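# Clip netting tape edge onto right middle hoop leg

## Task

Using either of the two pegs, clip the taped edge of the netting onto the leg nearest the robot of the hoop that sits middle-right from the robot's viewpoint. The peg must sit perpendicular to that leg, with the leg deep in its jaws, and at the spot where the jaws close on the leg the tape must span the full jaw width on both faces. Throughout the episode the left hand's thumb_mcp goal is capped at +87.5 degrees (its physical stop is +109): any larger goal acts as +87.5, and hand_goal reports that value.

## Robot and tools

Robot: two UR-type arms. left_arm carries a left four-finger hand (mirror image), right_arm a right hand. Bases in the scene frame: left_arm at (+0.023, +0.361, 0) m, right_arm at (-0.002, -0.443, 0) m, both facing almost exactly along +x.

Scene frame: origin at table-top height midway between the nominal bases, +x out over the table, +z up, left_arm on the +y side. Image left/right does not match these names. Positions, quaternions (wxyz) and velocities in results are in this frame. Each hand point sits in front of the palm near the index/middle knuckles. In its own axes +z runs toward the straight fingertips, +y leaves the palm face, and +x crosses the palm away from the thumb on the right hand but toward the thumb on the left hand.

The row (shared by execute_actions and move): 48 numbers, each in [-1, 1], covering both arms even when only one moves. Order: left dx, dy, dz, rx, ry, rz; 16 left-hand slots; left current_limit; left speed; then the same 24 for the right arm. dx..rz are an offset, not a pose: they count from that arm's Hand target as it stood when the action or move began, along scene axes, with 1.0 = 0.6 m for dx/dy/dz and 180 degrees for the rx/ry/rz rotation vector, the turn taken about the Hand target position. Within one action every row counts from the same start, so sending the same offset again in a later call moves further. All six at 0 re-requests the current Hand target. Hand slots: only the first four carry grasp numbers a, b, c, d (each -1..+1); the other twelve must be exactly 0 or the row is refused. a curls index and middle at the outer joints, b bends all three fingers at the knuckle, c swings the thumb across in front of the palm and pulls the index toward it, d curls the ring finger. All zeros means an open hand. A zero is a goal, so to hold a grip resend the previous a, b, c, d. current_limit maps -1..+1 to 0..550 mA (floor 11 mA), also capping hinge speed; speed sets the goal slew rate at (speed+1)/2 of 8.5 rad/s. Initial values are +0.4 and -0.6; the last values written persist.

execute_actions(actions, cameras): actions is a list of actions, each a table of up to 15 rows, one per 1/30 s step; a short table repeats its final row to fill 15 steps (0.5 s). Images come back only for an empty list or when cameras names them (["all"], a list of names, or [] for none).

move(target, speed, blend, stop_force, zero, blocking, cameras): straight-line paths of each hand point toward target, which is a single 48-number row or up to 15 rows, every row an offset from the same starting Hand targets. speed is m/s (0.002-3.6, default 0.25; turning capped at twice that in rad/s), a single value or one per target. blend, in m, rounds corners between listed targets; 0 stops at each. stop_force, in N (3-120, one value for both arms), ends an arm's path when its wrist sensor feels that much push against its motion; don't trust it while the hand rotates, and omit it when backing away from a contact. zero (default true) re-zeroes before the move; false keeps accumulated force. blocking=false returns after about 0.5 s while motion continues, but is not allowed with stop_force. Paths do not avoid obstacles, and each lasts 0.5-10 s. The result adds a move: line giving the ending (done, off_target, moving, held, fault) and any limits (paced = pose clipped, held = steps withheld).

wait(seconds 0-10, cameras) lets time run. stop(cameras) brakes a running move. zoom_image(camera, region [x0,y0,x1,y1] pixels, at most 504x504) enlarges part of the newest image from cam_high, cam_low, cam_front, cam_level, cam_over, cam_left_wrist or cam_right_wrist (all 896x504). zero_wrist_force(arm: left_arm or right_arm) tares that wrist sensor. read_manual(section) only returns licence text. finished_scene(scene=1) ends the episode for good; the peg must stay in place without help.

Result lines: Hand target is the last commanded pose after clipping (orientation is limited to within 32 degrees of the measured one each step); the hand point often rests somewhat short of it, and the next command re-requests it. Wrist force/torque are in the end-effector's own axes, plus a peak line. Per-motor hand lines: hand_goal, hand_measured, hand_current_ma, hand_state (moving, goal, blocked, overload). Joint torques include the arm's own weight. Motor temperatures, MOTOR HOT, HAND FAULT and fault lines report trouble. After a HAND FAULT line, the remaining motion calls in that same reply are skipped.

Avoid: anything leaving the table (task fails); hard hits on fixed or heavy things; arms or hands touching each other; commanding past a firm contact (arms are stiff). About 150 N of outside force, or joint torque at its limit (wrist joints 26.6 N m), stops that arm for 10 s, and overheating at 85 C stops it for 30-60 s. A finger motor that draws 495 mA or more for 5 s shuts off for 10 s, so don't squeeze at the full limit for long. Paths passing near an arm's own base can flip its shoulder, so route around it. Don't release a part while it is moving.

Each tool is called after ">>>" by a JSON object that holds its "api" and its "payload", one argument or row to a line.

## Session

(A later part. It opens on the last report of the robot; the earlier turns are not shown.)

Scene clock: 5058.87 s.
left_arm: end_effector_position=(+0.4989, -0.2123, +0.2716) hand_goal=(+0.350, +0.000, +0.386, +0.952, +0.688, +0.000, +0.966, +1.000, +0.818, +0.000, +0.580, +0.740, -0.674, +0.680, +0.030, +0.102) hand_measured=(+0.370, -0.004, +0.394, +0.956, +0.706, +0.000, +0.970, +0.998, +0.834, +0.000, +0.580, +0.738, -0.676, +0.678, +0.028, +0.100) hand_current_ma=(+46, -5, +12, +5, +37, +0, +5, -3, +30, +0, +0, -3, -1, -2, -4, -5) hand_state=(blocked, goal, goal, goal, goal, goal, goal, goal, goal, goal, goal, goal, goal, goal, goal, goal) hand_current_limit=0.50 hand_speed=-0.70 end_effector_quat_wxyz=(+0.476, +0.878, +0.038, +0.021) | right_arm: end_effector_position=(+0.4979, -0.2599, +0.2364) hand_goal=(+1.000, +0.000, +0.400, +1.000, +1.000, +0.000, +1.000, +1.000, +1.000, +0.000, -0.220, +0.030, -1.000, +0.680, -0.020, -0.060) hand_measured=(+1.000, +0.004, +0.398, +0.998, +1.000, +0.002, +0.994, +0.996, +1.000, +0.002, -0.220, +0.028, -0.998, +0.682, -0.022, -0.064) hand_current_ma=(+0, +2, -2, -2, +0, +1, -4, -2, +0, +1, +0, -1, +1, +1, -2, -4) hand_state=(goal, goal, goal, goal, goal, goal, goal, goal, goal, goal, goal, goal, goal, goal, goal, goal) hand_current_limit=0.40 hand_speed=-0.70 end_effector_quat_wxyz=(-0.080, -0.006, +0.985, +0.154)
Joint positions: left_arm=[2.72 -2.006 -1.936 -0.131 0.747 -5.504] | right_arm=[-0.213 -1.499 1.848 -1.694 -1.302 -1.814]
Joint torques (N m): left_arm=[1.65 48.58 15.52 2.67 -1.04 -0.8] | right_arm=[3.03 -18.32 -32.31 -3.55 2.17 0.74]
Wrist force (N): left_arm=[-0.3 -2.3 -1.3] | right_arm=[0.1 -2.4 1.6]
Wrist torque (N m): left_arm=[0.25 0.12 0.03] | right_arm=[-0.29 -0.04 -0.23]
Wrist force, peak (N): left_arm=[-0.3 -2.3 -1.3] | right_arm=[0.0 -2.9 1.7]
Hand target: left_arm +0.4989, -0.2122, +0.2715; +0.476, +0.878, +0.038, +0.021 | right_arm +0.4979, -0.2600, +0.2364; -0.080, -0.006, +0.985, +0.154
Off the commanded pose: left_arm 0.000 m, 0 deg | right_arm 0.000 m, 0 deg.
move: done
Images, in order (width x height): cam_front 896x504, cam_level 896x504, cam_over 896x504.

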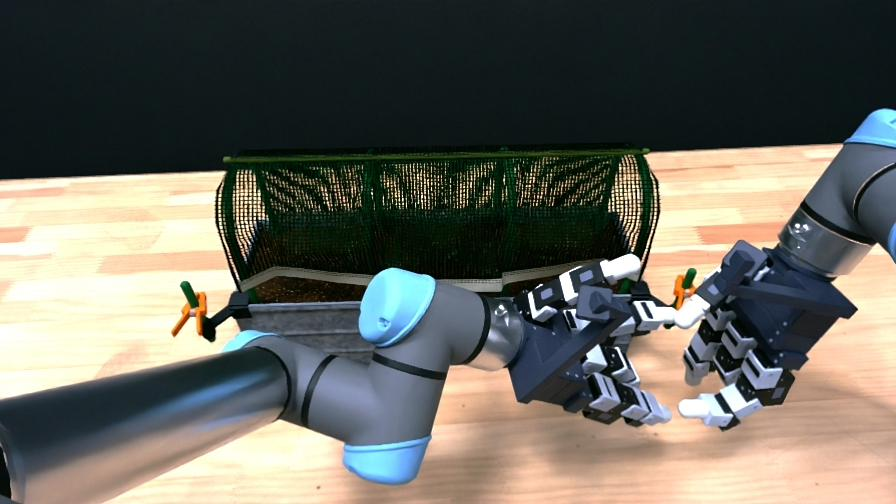

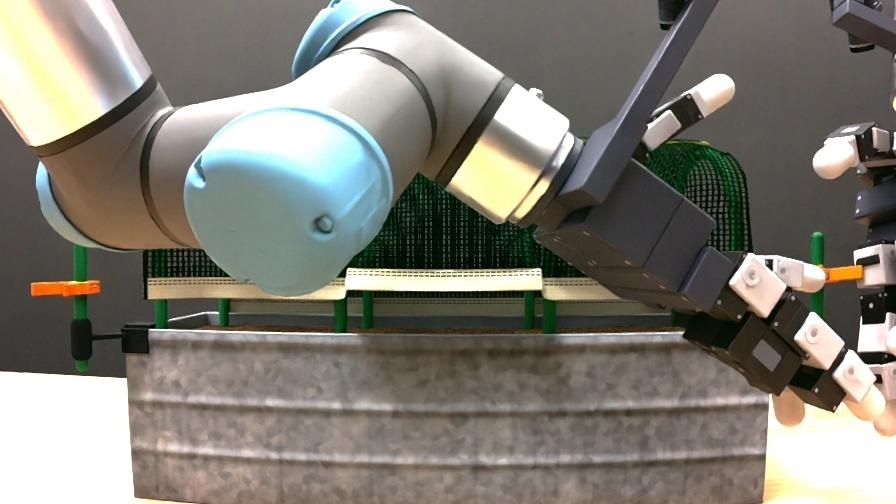

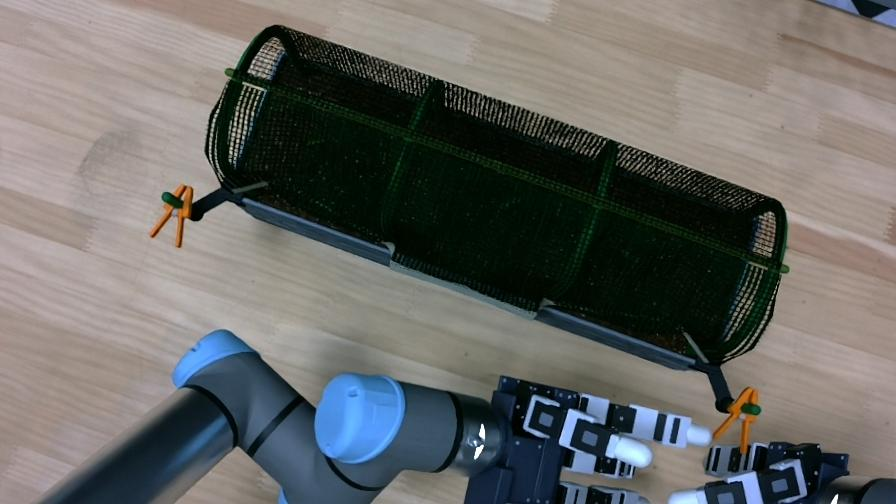

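>>> {"api": "move", "payload": {
  "target": [0,-0.005,0,0,0,0,-0.25,0.071,0.8,0,0,0,0,0,0,0,0,0,0,0,0,0,0.5,-0.7,0,0.0067,0,0,0,0,-0.8,-1,1,0.5,0,0,0,0,0,0,0,0,0,0,0,0,0.4,-0.7],
  "speed": 0.01,
  "cameras": ["cam_over","cam_level"]
}}

>>> {"api": "zoom_image", "payload": {
  "camera": "cam_over",
  "region": [660, 370, 800, 480]
}}

>>> {"api": "zoom_image", "payload": {
  "camera": "cam_level",
  "region": [700, 200, 896, 380]
}}

Scene clock: 5079.80 s.
left_arm: end_effector_position=(+0.4989, -0.2152, +0.2715) hand_goal=(+0.350, +0.000, +0.386, +0.952, +0.688, +0.000, +0.966, +1.000, +0.818, +0.000, +0.580, +0.740, -0.674, +0.680, +0.030, +0.102) hand_measured=(+0.380, -0.014, +0.396, +0.962, +0.706, +0.000, +0.970, +0.998, +0.834, +0.000, +0.580, +0.738, -0.676, +0.678, +0.028, +0.100) hand_current_ma=(+74, -20, +18, +16, +37, +0, +5, -3, +30, +0, +0, -3, -1, -2, -4, -5) hand_state=(blocked, goal, goal, goal, goal, goal, goal, goal, goal, goal, goal, goal, goal, goal, goal, goal) hand_current_limit=0.50 hand_speed=-0.70 end_effector_quat_wxyz=(+0.476, +0.878, +0.038, +0.021) | right_arm: end_effector_position=(+0.4979, -0.2559, +0.2364) hand_goal=(+1.000, +0.000, +0.400, +1.000, +1.000, +0.000, +1.000, +1.000, +1.000, +0.000, -0.220, +0.030, -1.000, +0.680, -0.020, -0.060) hand_measured=(+1.000, +0.004, +0.398, +0.998, +1.000, +0.002, +0.994, +0.996, +1.000, +0.002, -0.220, +0.028, -0.998, +0.682, -0.022, -0.064) hand_current_ma=(+0, +2, -2, -2, +0, +1, -4, -2, +0, +1, +0, -1, +1, +1, -2, -4) hand_state=(goal, goal, goal, goal, goal, goal, goal, goal, goal, goal, goal, goal, goal, goal, goal, goal) hand_current_limit=0.40 hand_speed=-0.70 end_effector_quat_wxyz=(-0.080, -0.006, +0.985, +0.154)
Joint positions: left_arm=[2.715 -2.011 -1.93 -0.128 0.75 -5.51] | right_arm=[-0.205 -1.498 1.848 -1.696 -1.301 -1.806]
Joint torques (N m): left_arm=[-6.18 31.03 21.61 5.08 -1.43 -1.49] | right_arm=[3.66 -17.41 -32.76 -3.43 4.02 -0.15]
Wrist force (N): left_arm=[-0.7 -6.7 -6.8] | right_arm=[2.8 -10.8 -1.0]
Wrist torque (N m): left_arm=[0.59 0.22 -0.05] | right_arm=[-0.29 -0.12 0.15]
Wrist force, peak (N): left_arm=[-0.7 -6.6 -6.9] | right_arm=[2.9 -10.8 -0.7]
Hand target: left_arm +0.4989, -0.2152, +0.2715; +0.476, +0.878, +0.038, +0.021 | right_arm +0.4979, -0.2560, +0.2364; -0.080, -0.006, +0.985, +0.154
Off the commanded pose: left_arm 0.000 m, 0 deg | right_arm 0.000 m, 0 deg.
move: done
Images, in order (width x height): cam_level 896x504, cam_over 896x504.

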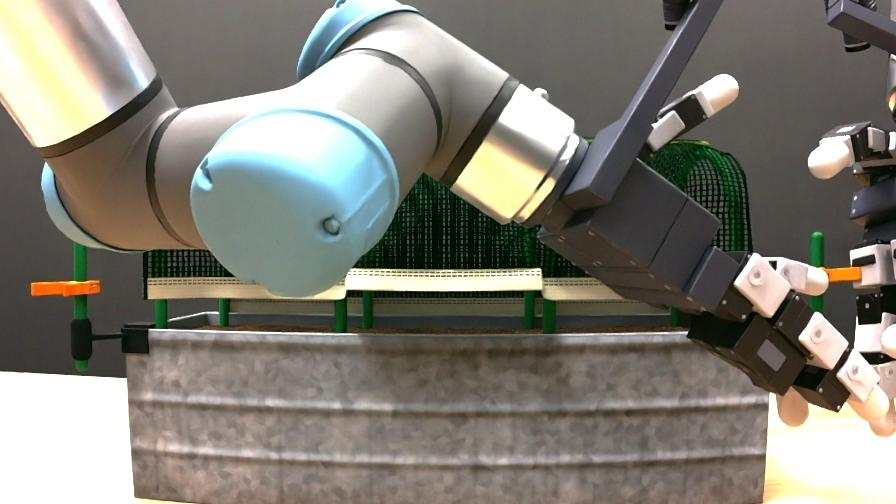

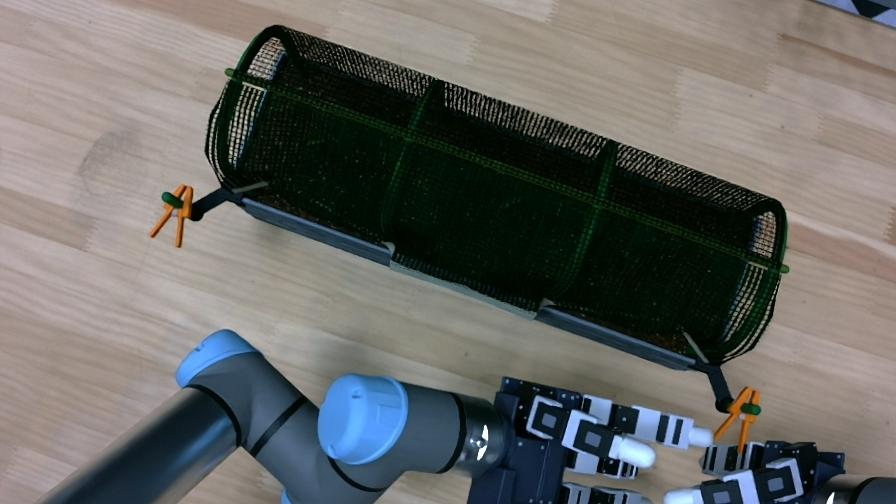

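Scaled by 3.600.

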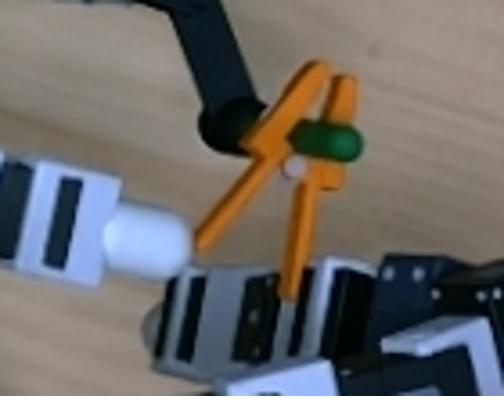

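Scaled by 2.571.

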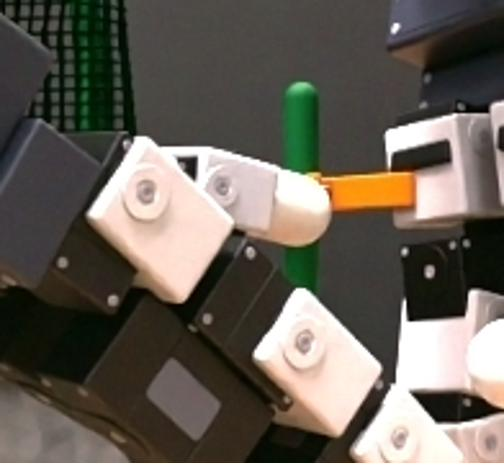

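>>> {"api": "move", "payload": {
  "target": [
    [0,0.0117,0,0,0,0,-0.25,0.071,0.8,0,0,0,0,0,0,0,0,0,0,0,0,0,0.5,-0.7,0,0,0,0,0,0,-0.8,-1,1,0.5,0,0,0,0,0,0,0,0,0,0,0,0,0.4,-0.7],
    [0,0.0117,0.01,0,0,0,-0.25,0.071,0.8,0,0,0,0,0,0,0,0,0,0,0,0,0,0.5,-0.7,0,0,0,0,0,0,-0.8,-1,1,0.5,0,0,0,0,0,0,0,0,0,0,0,0,0.4,-0.7],
    [0,-0.00167,0.01,0,0,0,-0.25,0.071,0.8,0,0,0,0,0,0,0,0,0,0,0,0,0,0.5,-0.7,0,0,0,0,0,0,-0.8,-1,1,0.5,0,0,0,0,0,0,0,0,0,0,0,0,0.4,-0.7]
  ],
  "speed": 0.012,
  "cameras": ["cam_over","cam_level"]
}}

>>> {"api": "zoom_image", "payload": {
  "camera": "cam_over",
  "region": [660, 370, 800, 480]
}}

>>> {"api": "zoom_image", "payload": {
  "camera": "cam_level",
  "region": [700, 200, 896, 380]
}}

Scene clock: 5131.30 s.
left_arm: end_effector_position=(+0.4989, -0.2163, +0.2775) hand_goal=(+0.350, +0.000, +0.386, +0.952, +0.688, +0.000, +0.966, +1.000, +0.818, +0.000, +0.580, +0.740, -0.674, +0.680, +0.030, +0.102) hand_measured=(+0.370, -0.026, +0.388, +0.958, +0.706, +0.000, +0.970, +0.998, +0.832, +0.000, +0.580, +0.738, -0.676, +0.678, +0.028, +0.100) hand_current_ma=(+41, -47, +2, +9, +37, +0, +5, -3, +30, +0, +0, -3, -1, -2, -4, -5) hand_state=(goal, blocked, goal, goal, goal, goal, goal, goal, goal, goal, goal, goal, goal, goal, goal, goal) hand_current_limit=0.50 hand_speed=-0.70 end_effector_quat_wxyz=(+0.476, +0.878, +0.038, +0.021) | right_arm: end_effector_position=(+0.4979, -0.2560, +0.2364) hand_goal=(+1.000, +0.000, +0.400, +1.000, +1.000, +0.000, +1.000, +1.000, +1.000, +0.000, -0.220, +0.030, -1.000, +0.680, -0.020, -0.060) hand_measured=(+1.000, +0.004, +0.398, +0.998, +1.000, +0.002, +0.994, +0.996, +1.000, +0.002, -0.220, +0.028, -0.998, +0.682, -0.022, -0.064) hand_current_ma=(+0, +2, -2, -2, +0, +1, -4, -2, +0, +1, +0, -1, +1, +1, -2, -4) hand_state=(goal, goal, goal, goal, goal, goal, goal, goal, goal, goal, goal, goal, goal, goal, goal, goal) hand_current_limit=0.40 hand_speed=-0.70 end_effector_quat_wxyz=(-0.080, -0.006, +0.985, +0.154)
Joint positions: left_arm=[2.713 -2.002 -1.924 -0.142 0.751 -5.512] | right_arm=[-0.206 -1.498 1.848 -1.696 -1.301 -1.806]
Joint torques (N m): left_arm=[0.53 35.36 17.02 4.41 -1.71 -0.55] | right_arm=[-5.72 -36.28 -31.52 -0.77 1.83 -0.5]
Wrist force (N): left_arm=[-1.2 -6.5 -9.1] | right_arm=[3.1 -12.9 -0.5]
Wrist torque (N m): left_arm=[0.63 0.21 -0.06] | right_arm=[-0.35 -0.09 0.24]
Wrist force, peak (N): left_arm=[-1.1 -6.5 -9.3] | right_arm=[3.2 -13.3 -0.5]
Hand target: left_arm +0.4989, -0.2162, +0.2775; +0.476, +0.878, +0.038, +0.021 | right_arm +0.4979, -0.2560, +0.2364; -0.080, -0.006, +0.985, +0.154
Off the commanded pose: left_arm 0.000 m, 0 deg | right_arm 0.000 m, 0 deg.
move: done
Images, in order (width x height): cam_level 896x504, cam_over 896x504.

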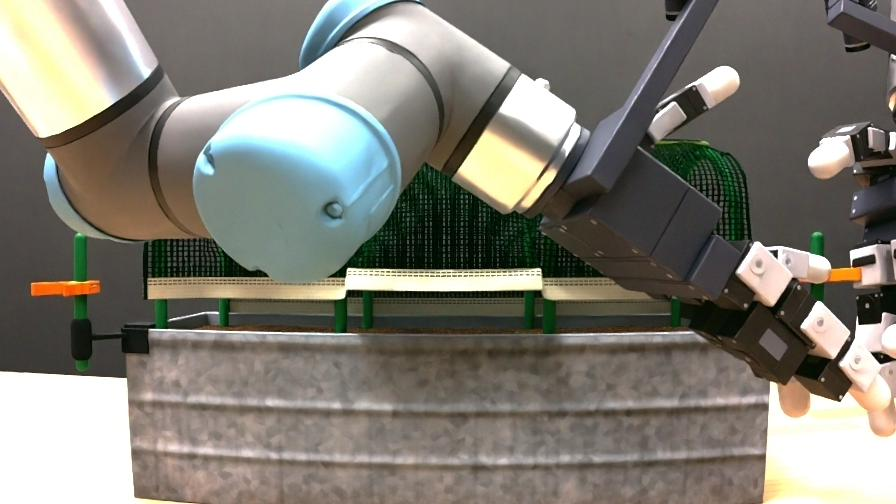

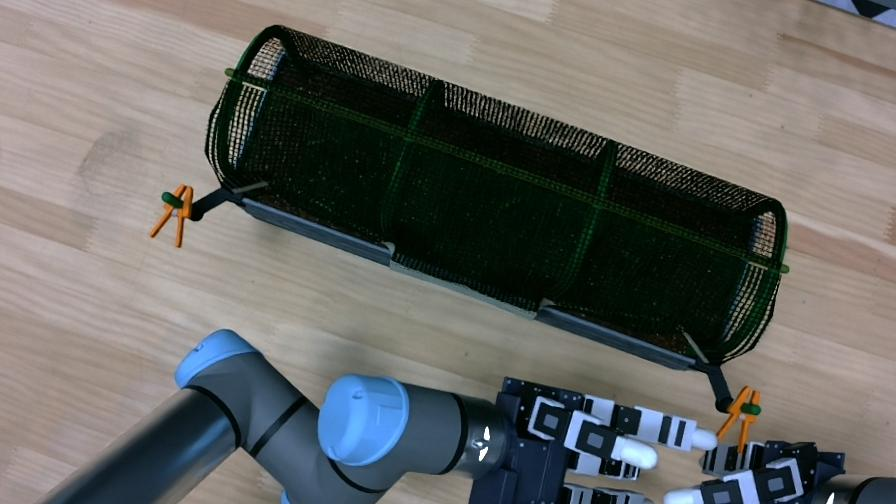

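Scaled by 3.600.

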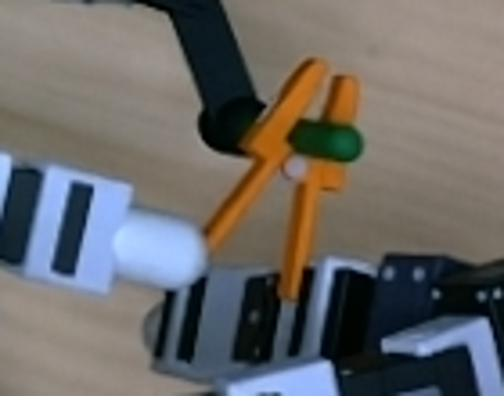

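Scaled by 2.571.

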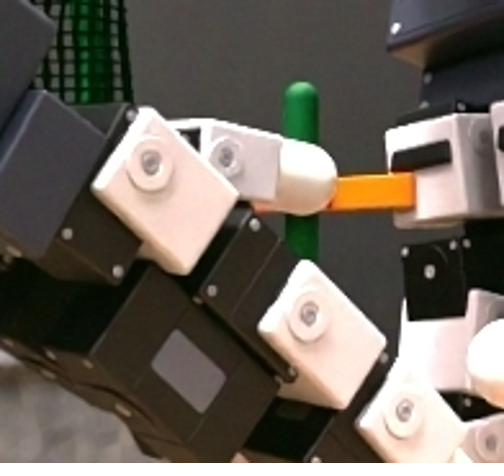

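>>> {"api": "move", "payload": {
  "target": [
    [0,0.0117,0,0,0,0,-0.25,0.071,0.8,0,0,0,0,0,0,0,0,0,0,0,0,0,0.5,-0.7,0,0,0,0,0,0,-0.8,-1,1,0.5,0,0,0,0,0,0,0,0,0,0,0,0,0.4,-0.7],
    [0,0.0117,-0.005,0,0,0,-0.25,0.071,0.8,0,0,0,0,0,0,0,0,0,0,0,0,0,0.5,-0.7,0,0,0,0,0,0,-0.8,-1,1,0.5,0,0,0,0,0,0,0,0,0,0,0,0,0.4,-0.7],
    [0,-0.0025,-0.005,0,0,0,-0.25,0.071,0.8,0,0,0,0,0,0,0,0,0,0,0,0,0,0.5,-0.7,0,0.0025,0,0,0,0,-0.8,-1,1,0.5,0,0,0,0,0,0,0,0,0,0,0,0,0.4,-0.7]
  ],
  "speed": 0.012,
  "cameras": ["cam_over","cam_level"]
}}

>>> {"api": "zoom_image", "payload": {
  "camera": "cam_over",
  "region": [690, 370, 780, 460]
}}

>>> {"api": "zoom_image", "payload": {
  "camera": "cam_level",
  "region": [740, 220, 896, 330]
}}

Scene clock: 5216.00 s.
left_arm: end_effector_position=(+0.4989, -0.2178, +0.2745) hand_goal=(+0.350, +0.000, +0.386, +0.952, +0.688, +0.000, +0.966, +1.000, +0.818, +0.000, +0.580, +0.740, -0.674, +0.680, +0.030, +0.102) hand_measured=(+0.368, -0.038, +0.388, +0.962, +0.706, +0.000, +0.970, +0.998, +0.832, +0.000, +0.580, +0.738, -0.676, +0.678, +0.028, +0.100) hand_current_ma=(+40, -79, +2, +14, +37, +0, +5, -3, +29, +0, +0, -3, -1, -2, -4, -5) hand_state=(goal, blocked, goal, goal, goal, goal, goal, goal, goal, goal, goal, goal, goal, goal, goal, goal) hand_current_limit=0.50 hand_speed=-0.70 end_effector_quat_wxyz=(+0.476, +0.878, +0.038, +0.021) | right_arm: end_effector_position=(+0.4979, -0.2544, +0.2364) hand_goal=(+1.000, +0.000, +0.400, +1.000, +1.000, +0.000, +1.000, +1.000, +1.000, +0.000, -0.220, +0.030, -1.000, +0.680, -0.020, -0.060) hand_measured=(+1.000, +0.004, +0.398, +0.998, +1.000, +0.002, +0.994, +0.996, +1.000, +0.002, -0.220, +0.028, -0.998, +0.682, -0.022, -0.064) hand_current_ma=(+0, +2, -2, -2, +0, +1, -4, -2, +0, +1, +0, -1, +1, +1, -2, -4) hand_state=(goal, goal, goal, goal, goal, goal, goal, goal, goal, goal, goal, goal, goal, goal, goal, goal) hand_current_limit=0.40 hand_speed=-0.70 end_effector_quat_wxyz=(-0.080, -0.006, +0.985, +0.154)
Joint positions: left_arm=[2.711 -2.009 -1.923 -0.133 0.752 -5.515] | right_arm=[-0.203 -1.498 1.848 -1.697 -1.3 -1.803]
Joint torques (N m): left_arm=[0.76 35.93 17.11 4.56 -1.78 -0.65] | right_arm=[12.11 -17.91 -35.48 -3.79 5.19 0.81]
Wrist force (N): left_arm=[-1.4 -7.6 -10.0] | right_arm=[3.9 -14.8 -1.2]
Wrist torque (N m): left_arm=[0.71 0.15 -0.05] | right_arm=[-0.31 -0.08 0.35]
Wrist force, peak (N): left_arm=[-1.4 -7.6 -10.0] | right_arm=[4.5 -15.0 -1.0]
Hand target: left_arm +0.4989, -0.2177, +0.2745; +0.476, +0.878, +0.038, +0.021 | right_arm +0.4979, -0.2545, +0.2364; -0.080, -0.006, +0.985, +0.154
Off the commanded pose: left_arm 0.000 m, 0 deg | right_arm 0.000 m, 0 deg.
move: done
Images, in order (width x height): cam_level 896x504, cam_over 896x504.

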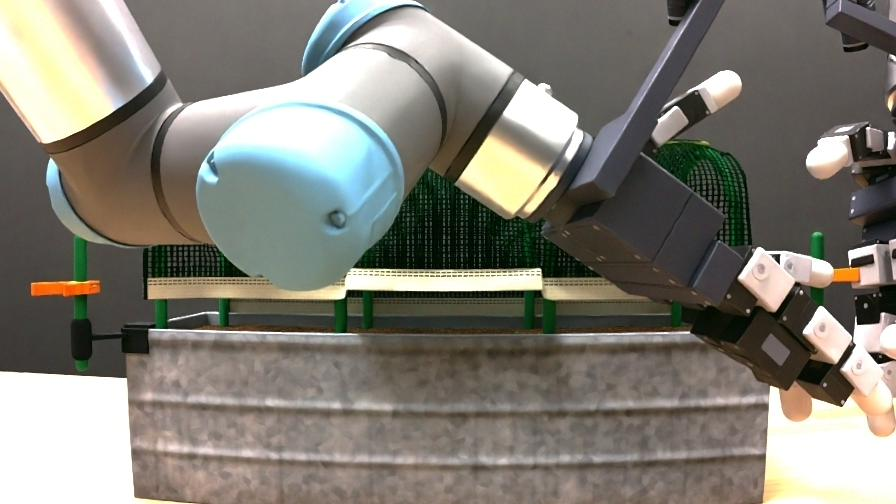

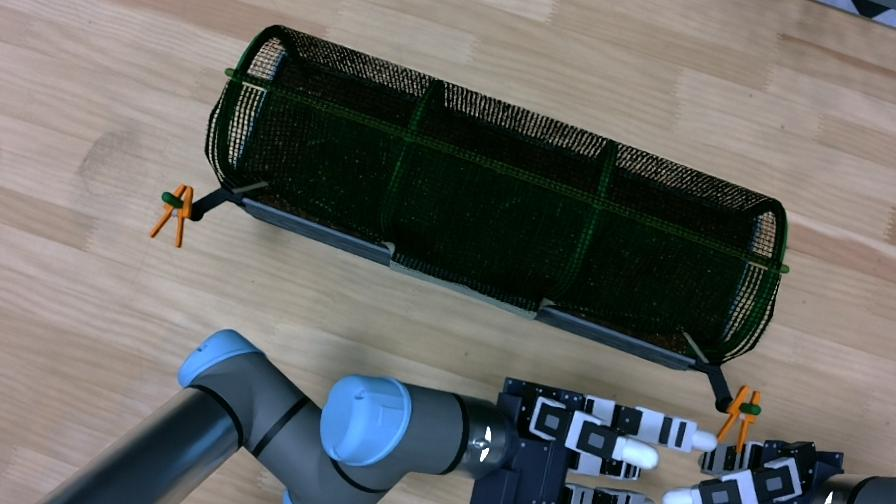

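Scaled by 5.600.

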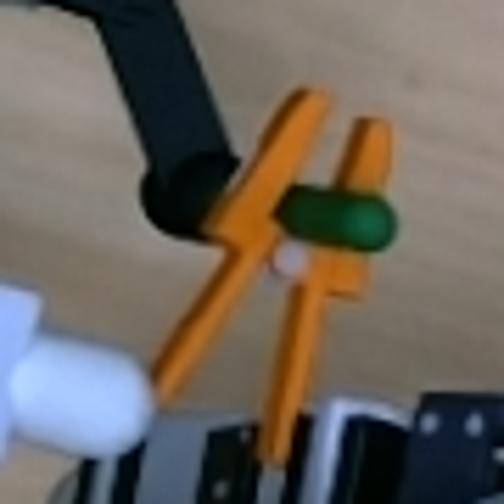

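Scaled by 3.231.

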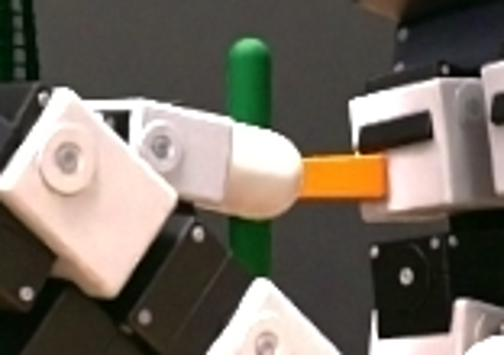

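>>> {"api": "move", "payload": {
  "target": [
    [0,0.0117,0,0,0,0,-0.25,0.071,0.8,0,0,0,0,0,0,0,0,0,0,0,0,0,0.5,-0.7,0,0,0,0,0,0,-0.8,-1,1,0.5,0,0,0,0,0,0,0,0,0,0,0,0,0.4,-0.7],
    [0.0033,0.0117,0,0,0,0,-0.25,0.071,0.8,0,0,0,0,0,0,0,0,0,0,0,0,0,0.5,-0.7,0,0,0,0,0,0,-0.8,-1,1,0.5,0,0,0,0,0,0,0,0,0,0,0,0,0.4,-0.7],
    [0.0033,-0.0042,0,0,0,0,-0.25,0.071,0.8,0,0,0,0,0,0,0,0,0,0,0,0,0,0.5,-0.7,0,0.0042,0,0,0,0,-0.8,-1,1,0.5,0,0,0,0,0,0,0,0,0,0,0,0,0.4,-0.7]
  ],
  "speed": 0.012,
  "cameras": ["cam_over","cam_level"]
}}

>>> {"api": "zoom_image", "payload": {
  "camera": "cam_over",
  "region": [690, 370, 780, 460]
}}

>>> {"api": "zoom_image", "payload": {
  "camera": "cam_level",
  "region": [740, 220, 896, 330]
}}

Scene clock: 5273.03 s.
left_arm: end_effector_position=(+0.5009, -0.2203, +0.2745) hand_goal=(+0.350, +0.000, +0.386, +0.952, +0.688, +0.000, +0.966, +1.000, +0.818, +0.000, +0.580, +0.740, -0.674, +0.680, +0.030, +0.102) hand_measured=(+0.368, -0.066, +0.388, +0.962, +0.706, +0.000, +0.970, +0.998, +0.832, +0.000, +0.580, +0.738, -0.676, +0.678, +0.028, +0.100) hand_current_ma=(+40, -161, +3, +16, +37, +0, +5, -3, +29, +0, +0, -3, -1, -2, -4, -5) hand_state=(goal, blocked, goal, goal, goal, goal, goal, goal, goal, goal, goal, goal, goal, goal, goal, goal) hand_current_limit=0.50 hand_speed=-0.70 end_effector_quat_wxyz=(+0.476, +0.878, +0.038, +0.021) | right_arm: end_effector_position=(+0.4979, -0.2519, +0.2364) hand_goal=(+1.000, +0.000, +0.400, +1.000, +1.000, +0.000, +1.000, +1.000, +1.000, +0.000, -0.220, +0.030, -1.000, +0.680, -0.020, -0.060) hand_measured=(+1.000, +0.004, +0.398, +0.998, +1.000, +0.002, +0.994, +0.996, +1.000, +0.002, -0.220, +0.028, -0.998, +0.682, -0.022, -0.064) hand_current_ma=(+0, +2, -2, -2, +0, +1, -4, -2, +0, +1, +0, -1, +1, +1, -2, -4) hand_state=(goal, goal, goal, goal, goal, goal, goal, goal, goal, goal, goal, goal, goal, goal, goal, goal) hand_current_limit=0.40 hand_speed=-0.70 end_effector_quat_wxyz=(-0.080, -0.006, +0.985, +0.154)
Joint positions: left_arm=[2.708 -2.016 -1.913 -0.134 0.754 -5.518] | right_arm=[-0.198 -1.497 1.848 -1.699 -1.299 -1.798]
Joint torques (N m): left_arm=[0.94 36.75 18.01 4.64 -1.62 -0.62] | right_arm=[12.35 -17.26 -34.8 -4.2 5.69 0.49]
Wrist force (N): left_arm=[-2.4 -8.2 -11.0] | right_arm=[5.2 -17.9 -1.3]
Wrist torque (N m): left_arm=[0.76 0.07 -0.06] | right_arm=[-0.41 -0.16 0.57]
Wrist force, peak (N): left_arm=[-2.5 -8.1 -11.3] | right_arm=[5.0 -18.2 -1.2]
Hand target: left_arm +0.5009, -0.2202, +0.2745; +0.476, +0.878, +0.038, +0.021 | right_arm +0.4979, -0.2519, +0.2364; -0.080, -0.006, +0.985, +0.154
Off the commanded pose: left_arm 0.000 m, 0 deg | right_arm 0.000 m, 0 deg.
move: done
Images, in order (width x height): cam_level 896x504, cam_over 896x504.

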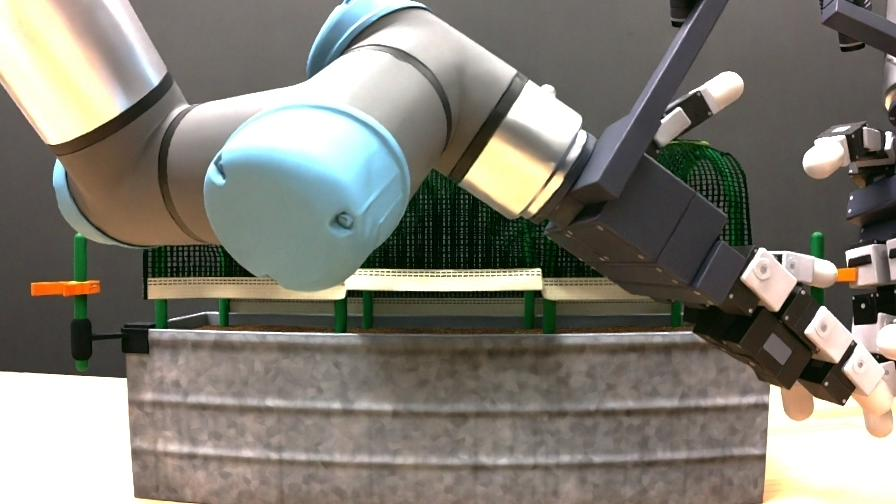

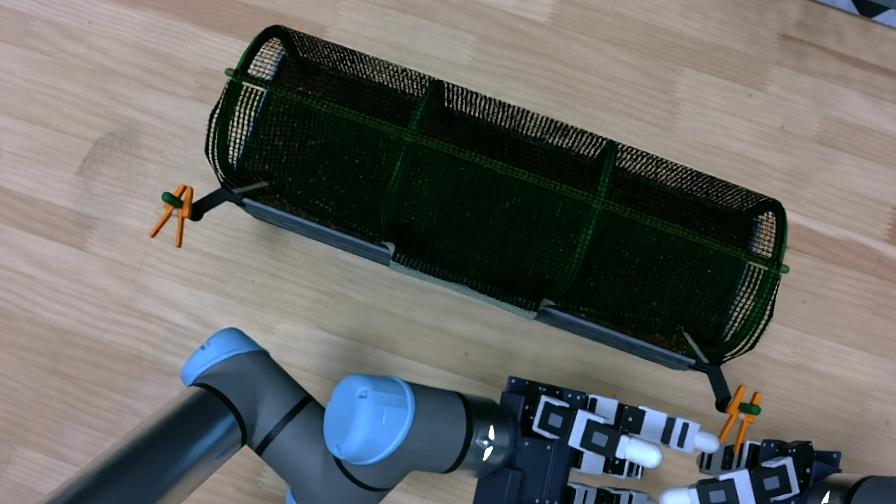

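Scaled by 5.600.

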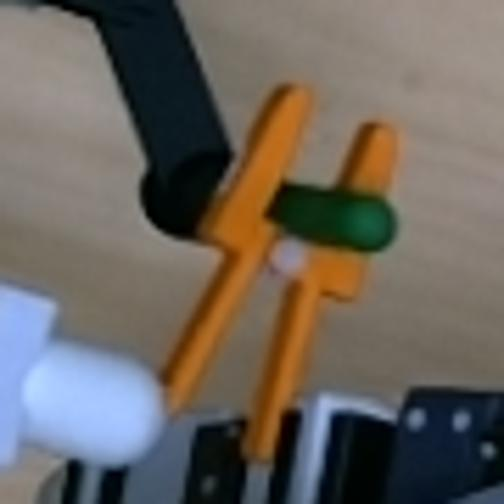

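Scaled by 3.231.

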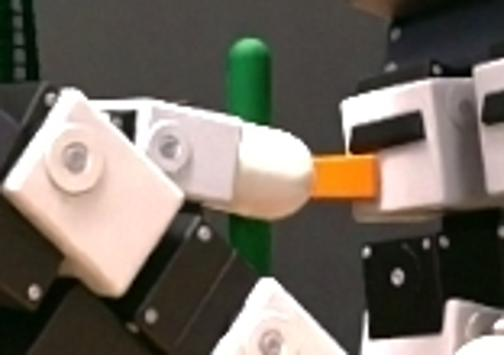

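>>> {"api": "move", "payload": {
  "target": [-0.0067,-0.0025,0,0,0,0,-0.25,0.071,0.8,0,0,0,0,0,0,0,0,0,0,0,0,0,0.5,-0.7,-0.0017,0.0025,0,0,0,0,-0.8,-1,1,0.5,0,0,0,0,0,0,0,0,0,0,0,0,0.4,-0.7],
  "speed": 0.01,
  "cameras": ["cam_over","cam_level"]
}}

>>> {"api": "zoom_image", "payload": {
  "camera": "cam_over",
  "region": [690, 370, 780, 460]
}}

>>> {"api": "zoom_image", "payload": {
  "camera": "cam_level",
  "region": [740, 220, 896, 330]
}}

Scene clock: 5321.33 s.
left_arm: end_effector_position=(+0.4968, -0.2217, +0.2745) hand_goal=(+0.350, +0.000, +0.386, +0.952, +0.688, +0.000, +0.966, +1.000, +0.818, +0.000, +0.580, +0.740, -0.674, +0.680, +0.030, +0.102) hand_measured=(+0.368, -0.046, +0.388, +0.962, +0.706, +0.000, +0.970, +0.998, +0.832, +0.000, +0.580, +0.738, -0.676, +0.678, +0.028, +0.100) hand_current_ma=(+40, -101, +3, +16, +37, +0, +5, -3, +29, +0, +0, -3, -1, -2, -4, -5) hand_state=(goal, blocked, goal, goal, goal, goal, goal, goal, goal, goal, goal, goal, goal, goal, goal, goal) hand_current_limit=0.50 hand_speed=-0.70 end_effector_quat_wxyz=(+0.476, +0.878, +0.038, +0.021) | right_arm: end_effector_position=(+0.4969, -0.2504, +0.2364) hand_goal=(+1.000, +0.000, +0.400, +1.000, +1.000, +0.000, +1.000, +1.000, +1.000, +0.000, -0.220, +0.030, -1.000, +0.680, -0.020, -0.060) hand_measured=(+1.000, +0.004, +0.398, +0.998, +1.000, +0.002, +0.994, +0.996, +1.000, +0.002, -0.220, +0.028, -0.998, +0.682, -0.022, -0.064) hand_current_ma=(+0, +2, -2, -2, +0, +1, -4, -2, +0, +1, +0, -1, +1, +1, -2, -4) hand_state=(goal, goal, goal, goal, goal, goal, goal, goal, goal, goal, goal, goal, goal, goal, goal, goal) hand_current_limit=0.40 hand_speed=-0.70 end_effector_quat_wxyz=(-0.080, -0.006, +0.985, +0.154)
Joint positions: left_arm=[2.703 -2.013 -1.92 -0.126 0.757 -5.525] | right_arm=[-0.195 -1.499 1.85 -1.7 -1.298 -1.795]
Joint torques (N m): left_arm=[-6.62 48.59 20.03 4.03 -1.63 -1.51] | right_arm=[14.19 -33.33 -15 -2.6 5.14 0.32]
Wrist force (N): left_arm=[-0.6 -7.9 -10.6] | right_arm=[-0.2 -17.6 -2.6]
Wrist torque (N m): left_arm=[0.74 0.29 -0.06] | right_arm=[-0.28 -0.17 0.18]
Wrist force, peak (N): left_arm=[-2.4 -8.1 -11.3] | right_arm=[5.0 -18.2 -1.3]
Hand target: left_arm +0.4968, -0.2217, +0.2745; +0.476, +0.878, +0.038, +0.021 | right_arm +0.4969, -0.2504, +0.2364; -0.080, -0.006, +0.985, +0.154
Off the commanded pose: left_arm 0.000 m, 0 deg | right_arm 0.000 m, 0 deg.
move: done
Images, in order (width x height): cam_level 896x504, cam_over 896x504.

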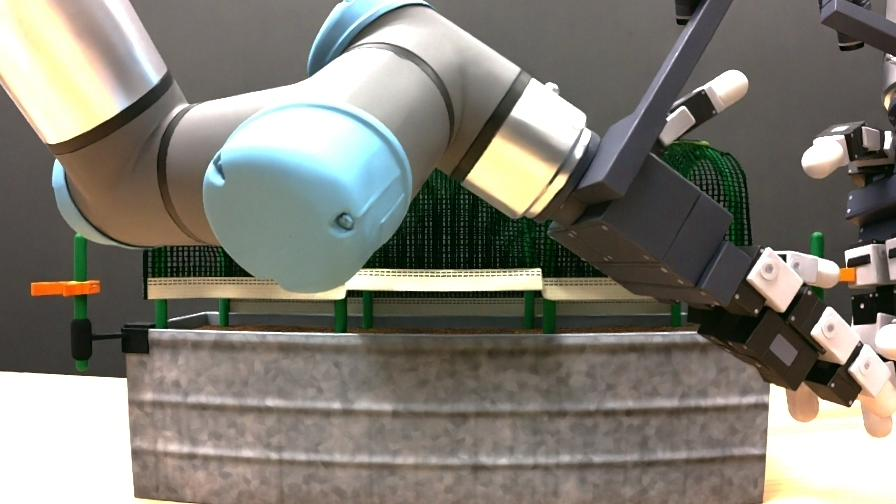

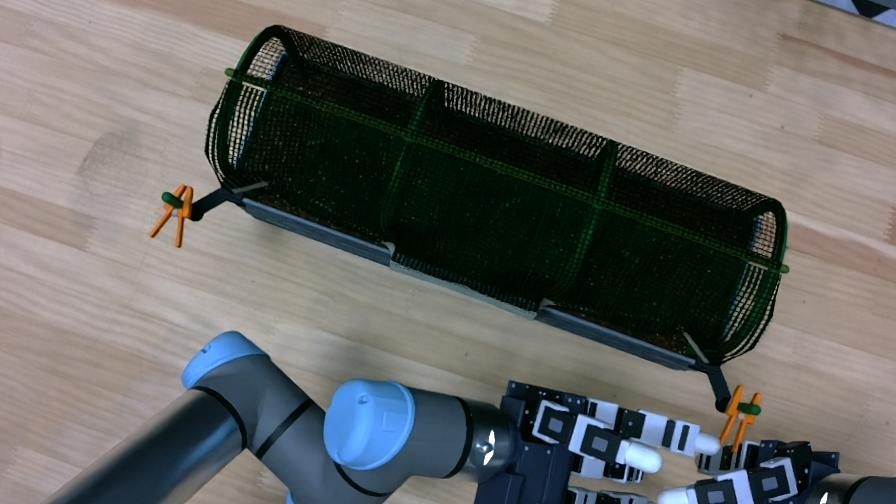

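Scaled by 5.600.

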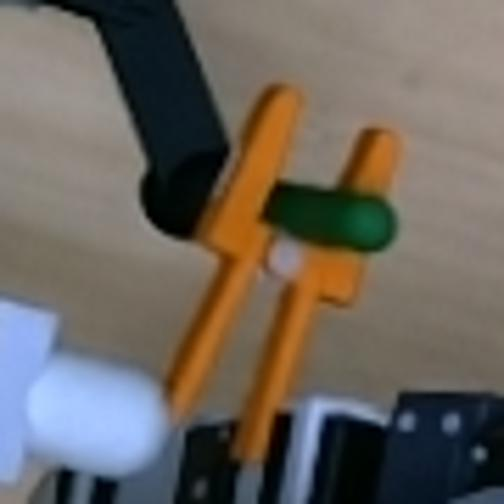

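Scaled by 3.231.

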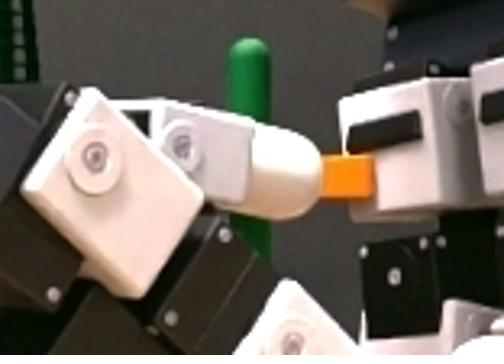

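>>> {"api": "move", "payload": {
  "target": [
    [-0.02,0.0042,0,0,0,0,-0.25,0.071,0.8,0,0,0,0,0,0,0,0,0,0,0,0,0,0.5,-0.7,-0.02,0.0042,0,0,0,0,-0.8,-1,1,0.5,0,0,0,0,0,0,0,0,0,0,0,0,0.4,-0.7],
    [-0.0667,0.0117,0,0,0,0,-0.25,0.071,0.8,0,0,0,0,0,0,0,0,0,0,0,0,0,0.5,-0.7,-0.0667,0.0117,0,0,0,0,-0.8,-1,1,0.5,0,0,0,0,0,0,0,0,0,0,0,0,0.4,-0.7]
  ],
  "speed": 0.02,
  "cameras": ["cam_over","cam_level","cam_front"]
}}

>>> {"api": "zoom_image", "payload": {
  "camera": "cam_over",
  "region": [690, 400, 780, 490]
}}

>>> {"api": "zoom_image", "payload": {
  "camera": "cam_level",
  "region": [740, 220, 896, 330]
}}

Scene clock: 5389.67 s.
left_arm: end_effector_position=(+0.4567, -0.2147, +0.2746) hand_goal=(+0.350, +0.000, +0.386, +0.952, +0.688, +0.000, +0.966, +1.000, +0.818, +0.000, +0.580, +0.740, -0.674, +0.680, +0.030, +0.102) hand_measured=(+0.368, -0.054, +0.388, +0.962, +0.706, +0.000, +0.970, +0.998, +0.832, +0.000, +0.580, +0.738, -0.676, +0.678, +0.028, +0.100) hand_current_ma=(+40, -125, +3, +16, +36, +0, +5, -3, +29, +0, +0, -3, -1, -2, -4, -5) hand_state=(goal, blocked, goal, goal, goal, goal, goal, goal, goal, goal, goal, goal, goal, goal, goal, goal) hand_current_limit=0.50 hand_speed=-0.70 end_effector_quat_wxyz=(+0.476, +0.878, +0.038, +0.021) end_effector_velocity=(+0.002, +0.000, +0.001) end_effector_angular_velocity=(-0.001, -0.001, +0.001) | right_arm: end_effector_position=(+0.4568, -0.2434, +0.2364) hand_goal=(+1.000, +0.000, +0.400, +1.000, +1.000, +0.000, +1.000, +1.000, +1.000, +0.000, -0.220, +0.030, -1.000, +0.680, -0.020, -0.060) hand_measured=(+1.000, +0.004, +0.398, +0.998, +1.000, +0.002, +0.994, +0.996, +1.000, +0.002, -0.220, +0.028, -0.998, +0.682, -0.022, -0.064) hand_current_ma=(+0, +2, -2, -2, +0, +1, -4, -2, +0, +1, +0, -1, +1, +1, -2, -4) hand_state=(goal, goal, goal, goal, goal, goal, goal, goal, goal, goal, goal, goal, goal, goal, goal, goal) hand_current_limit=0.40 hand_speed=-0.70 end_effector_quat_wxyz=(-0.080, -0.006, +0.985, +0.154)
Joint positions: left_arm=[2.682 -1.953 -2.022 -0.066 0.77 -5.549] | right_arm=[-0.196 -1.595 1.948 -1.702 -1.298 -1.796]
Joint velocities: left_arm=[0 -0.001 0.005 -0.001 0.001 -0.001] | right_arm=[within noise]
Joint torques (N m): left_arm=[-2.53 26.32 28.23 1.81 -1.36 -1.24] | right_arm=[-4.14 -14.54 -31.43 0.8 1.84 -2.22]
Wrist force (N): left_arm=[-2.0 -8.2 -10.7] | right_arm=[-3.1 -15.9 -2.6]
Wrist torque (N m): left_arm=[0.69 0.08 -0.03] | right_arm=[-0.24 -0.12 0.06]
Wrist force, peak (N): left_arm=[-1.6 -8.6 -11.2] | right_arm=[0.2 -18.1 -2.3]
Hand target: left_arm +0.4568, -0.2147, +0.2745; +0.476, +0.878, +0.038, +0.021 | right_arm +0.4569, -0.2434, +0.2364; -0.080, -0.006, +0.985, +0.154
Off the commanded pose: left_arm 0.000 m, 0 deg | right_arm 0.000 m, 0 deg.
move: done
Images, in order (width x height): cam_front 896x504, cam_level 896x504, cam_over 896x504.

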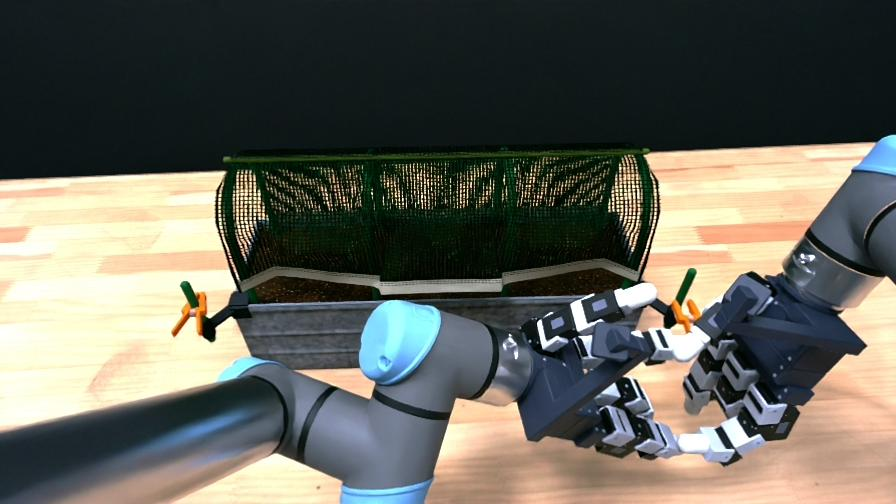

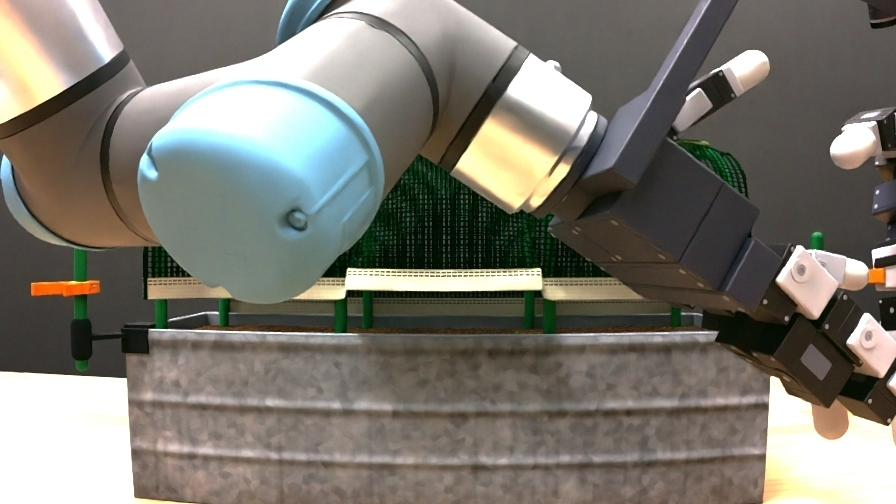

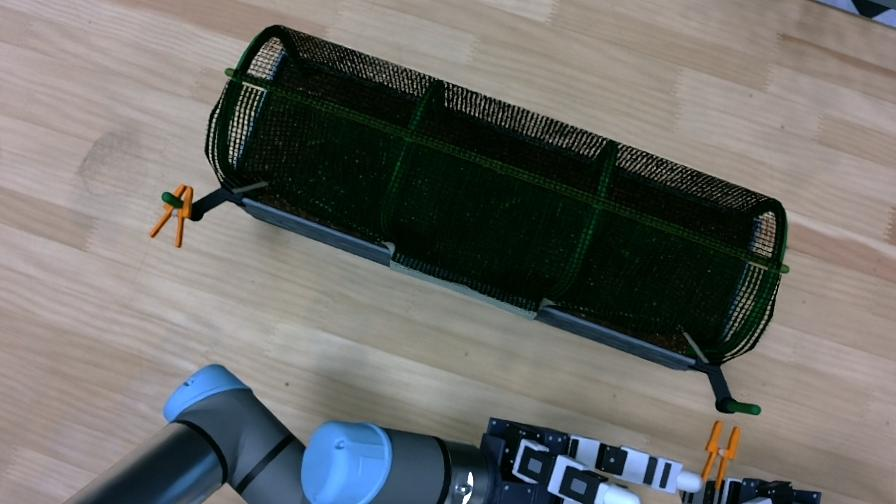

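Scaled by 5.600.

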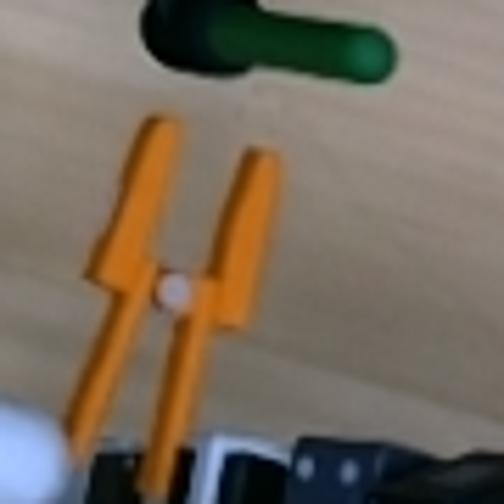

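Scaled by 3.231.

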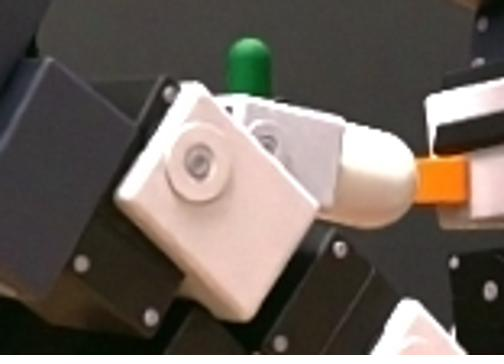

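>>> {"api": "zoom_image", "payload": {
  "camera": "cam_over",
  "region": [490, 240, 610, 340]
}}

>>> {"api": "zoom_image", "payload": {
  "camera": "cam_level",
  "region": [480, 220, 620, 350]
}}

>>> {"api": "zoom_image", "payload": {
  "camera": "cam_front",
  "region": [430, 220, 590, 340]
}}

Scaled by 4.200.

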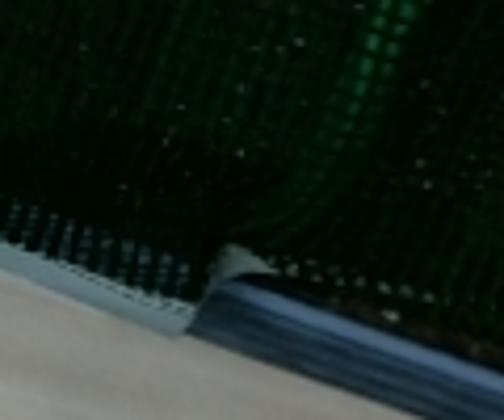

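Scaled by 3.600.

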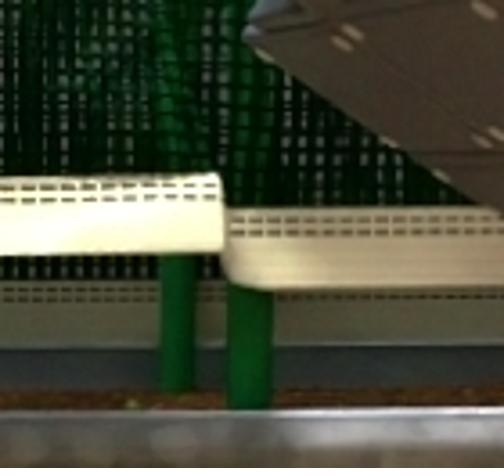

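Scaled by 3.150.

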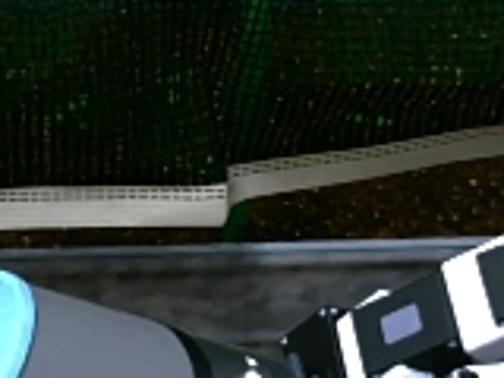

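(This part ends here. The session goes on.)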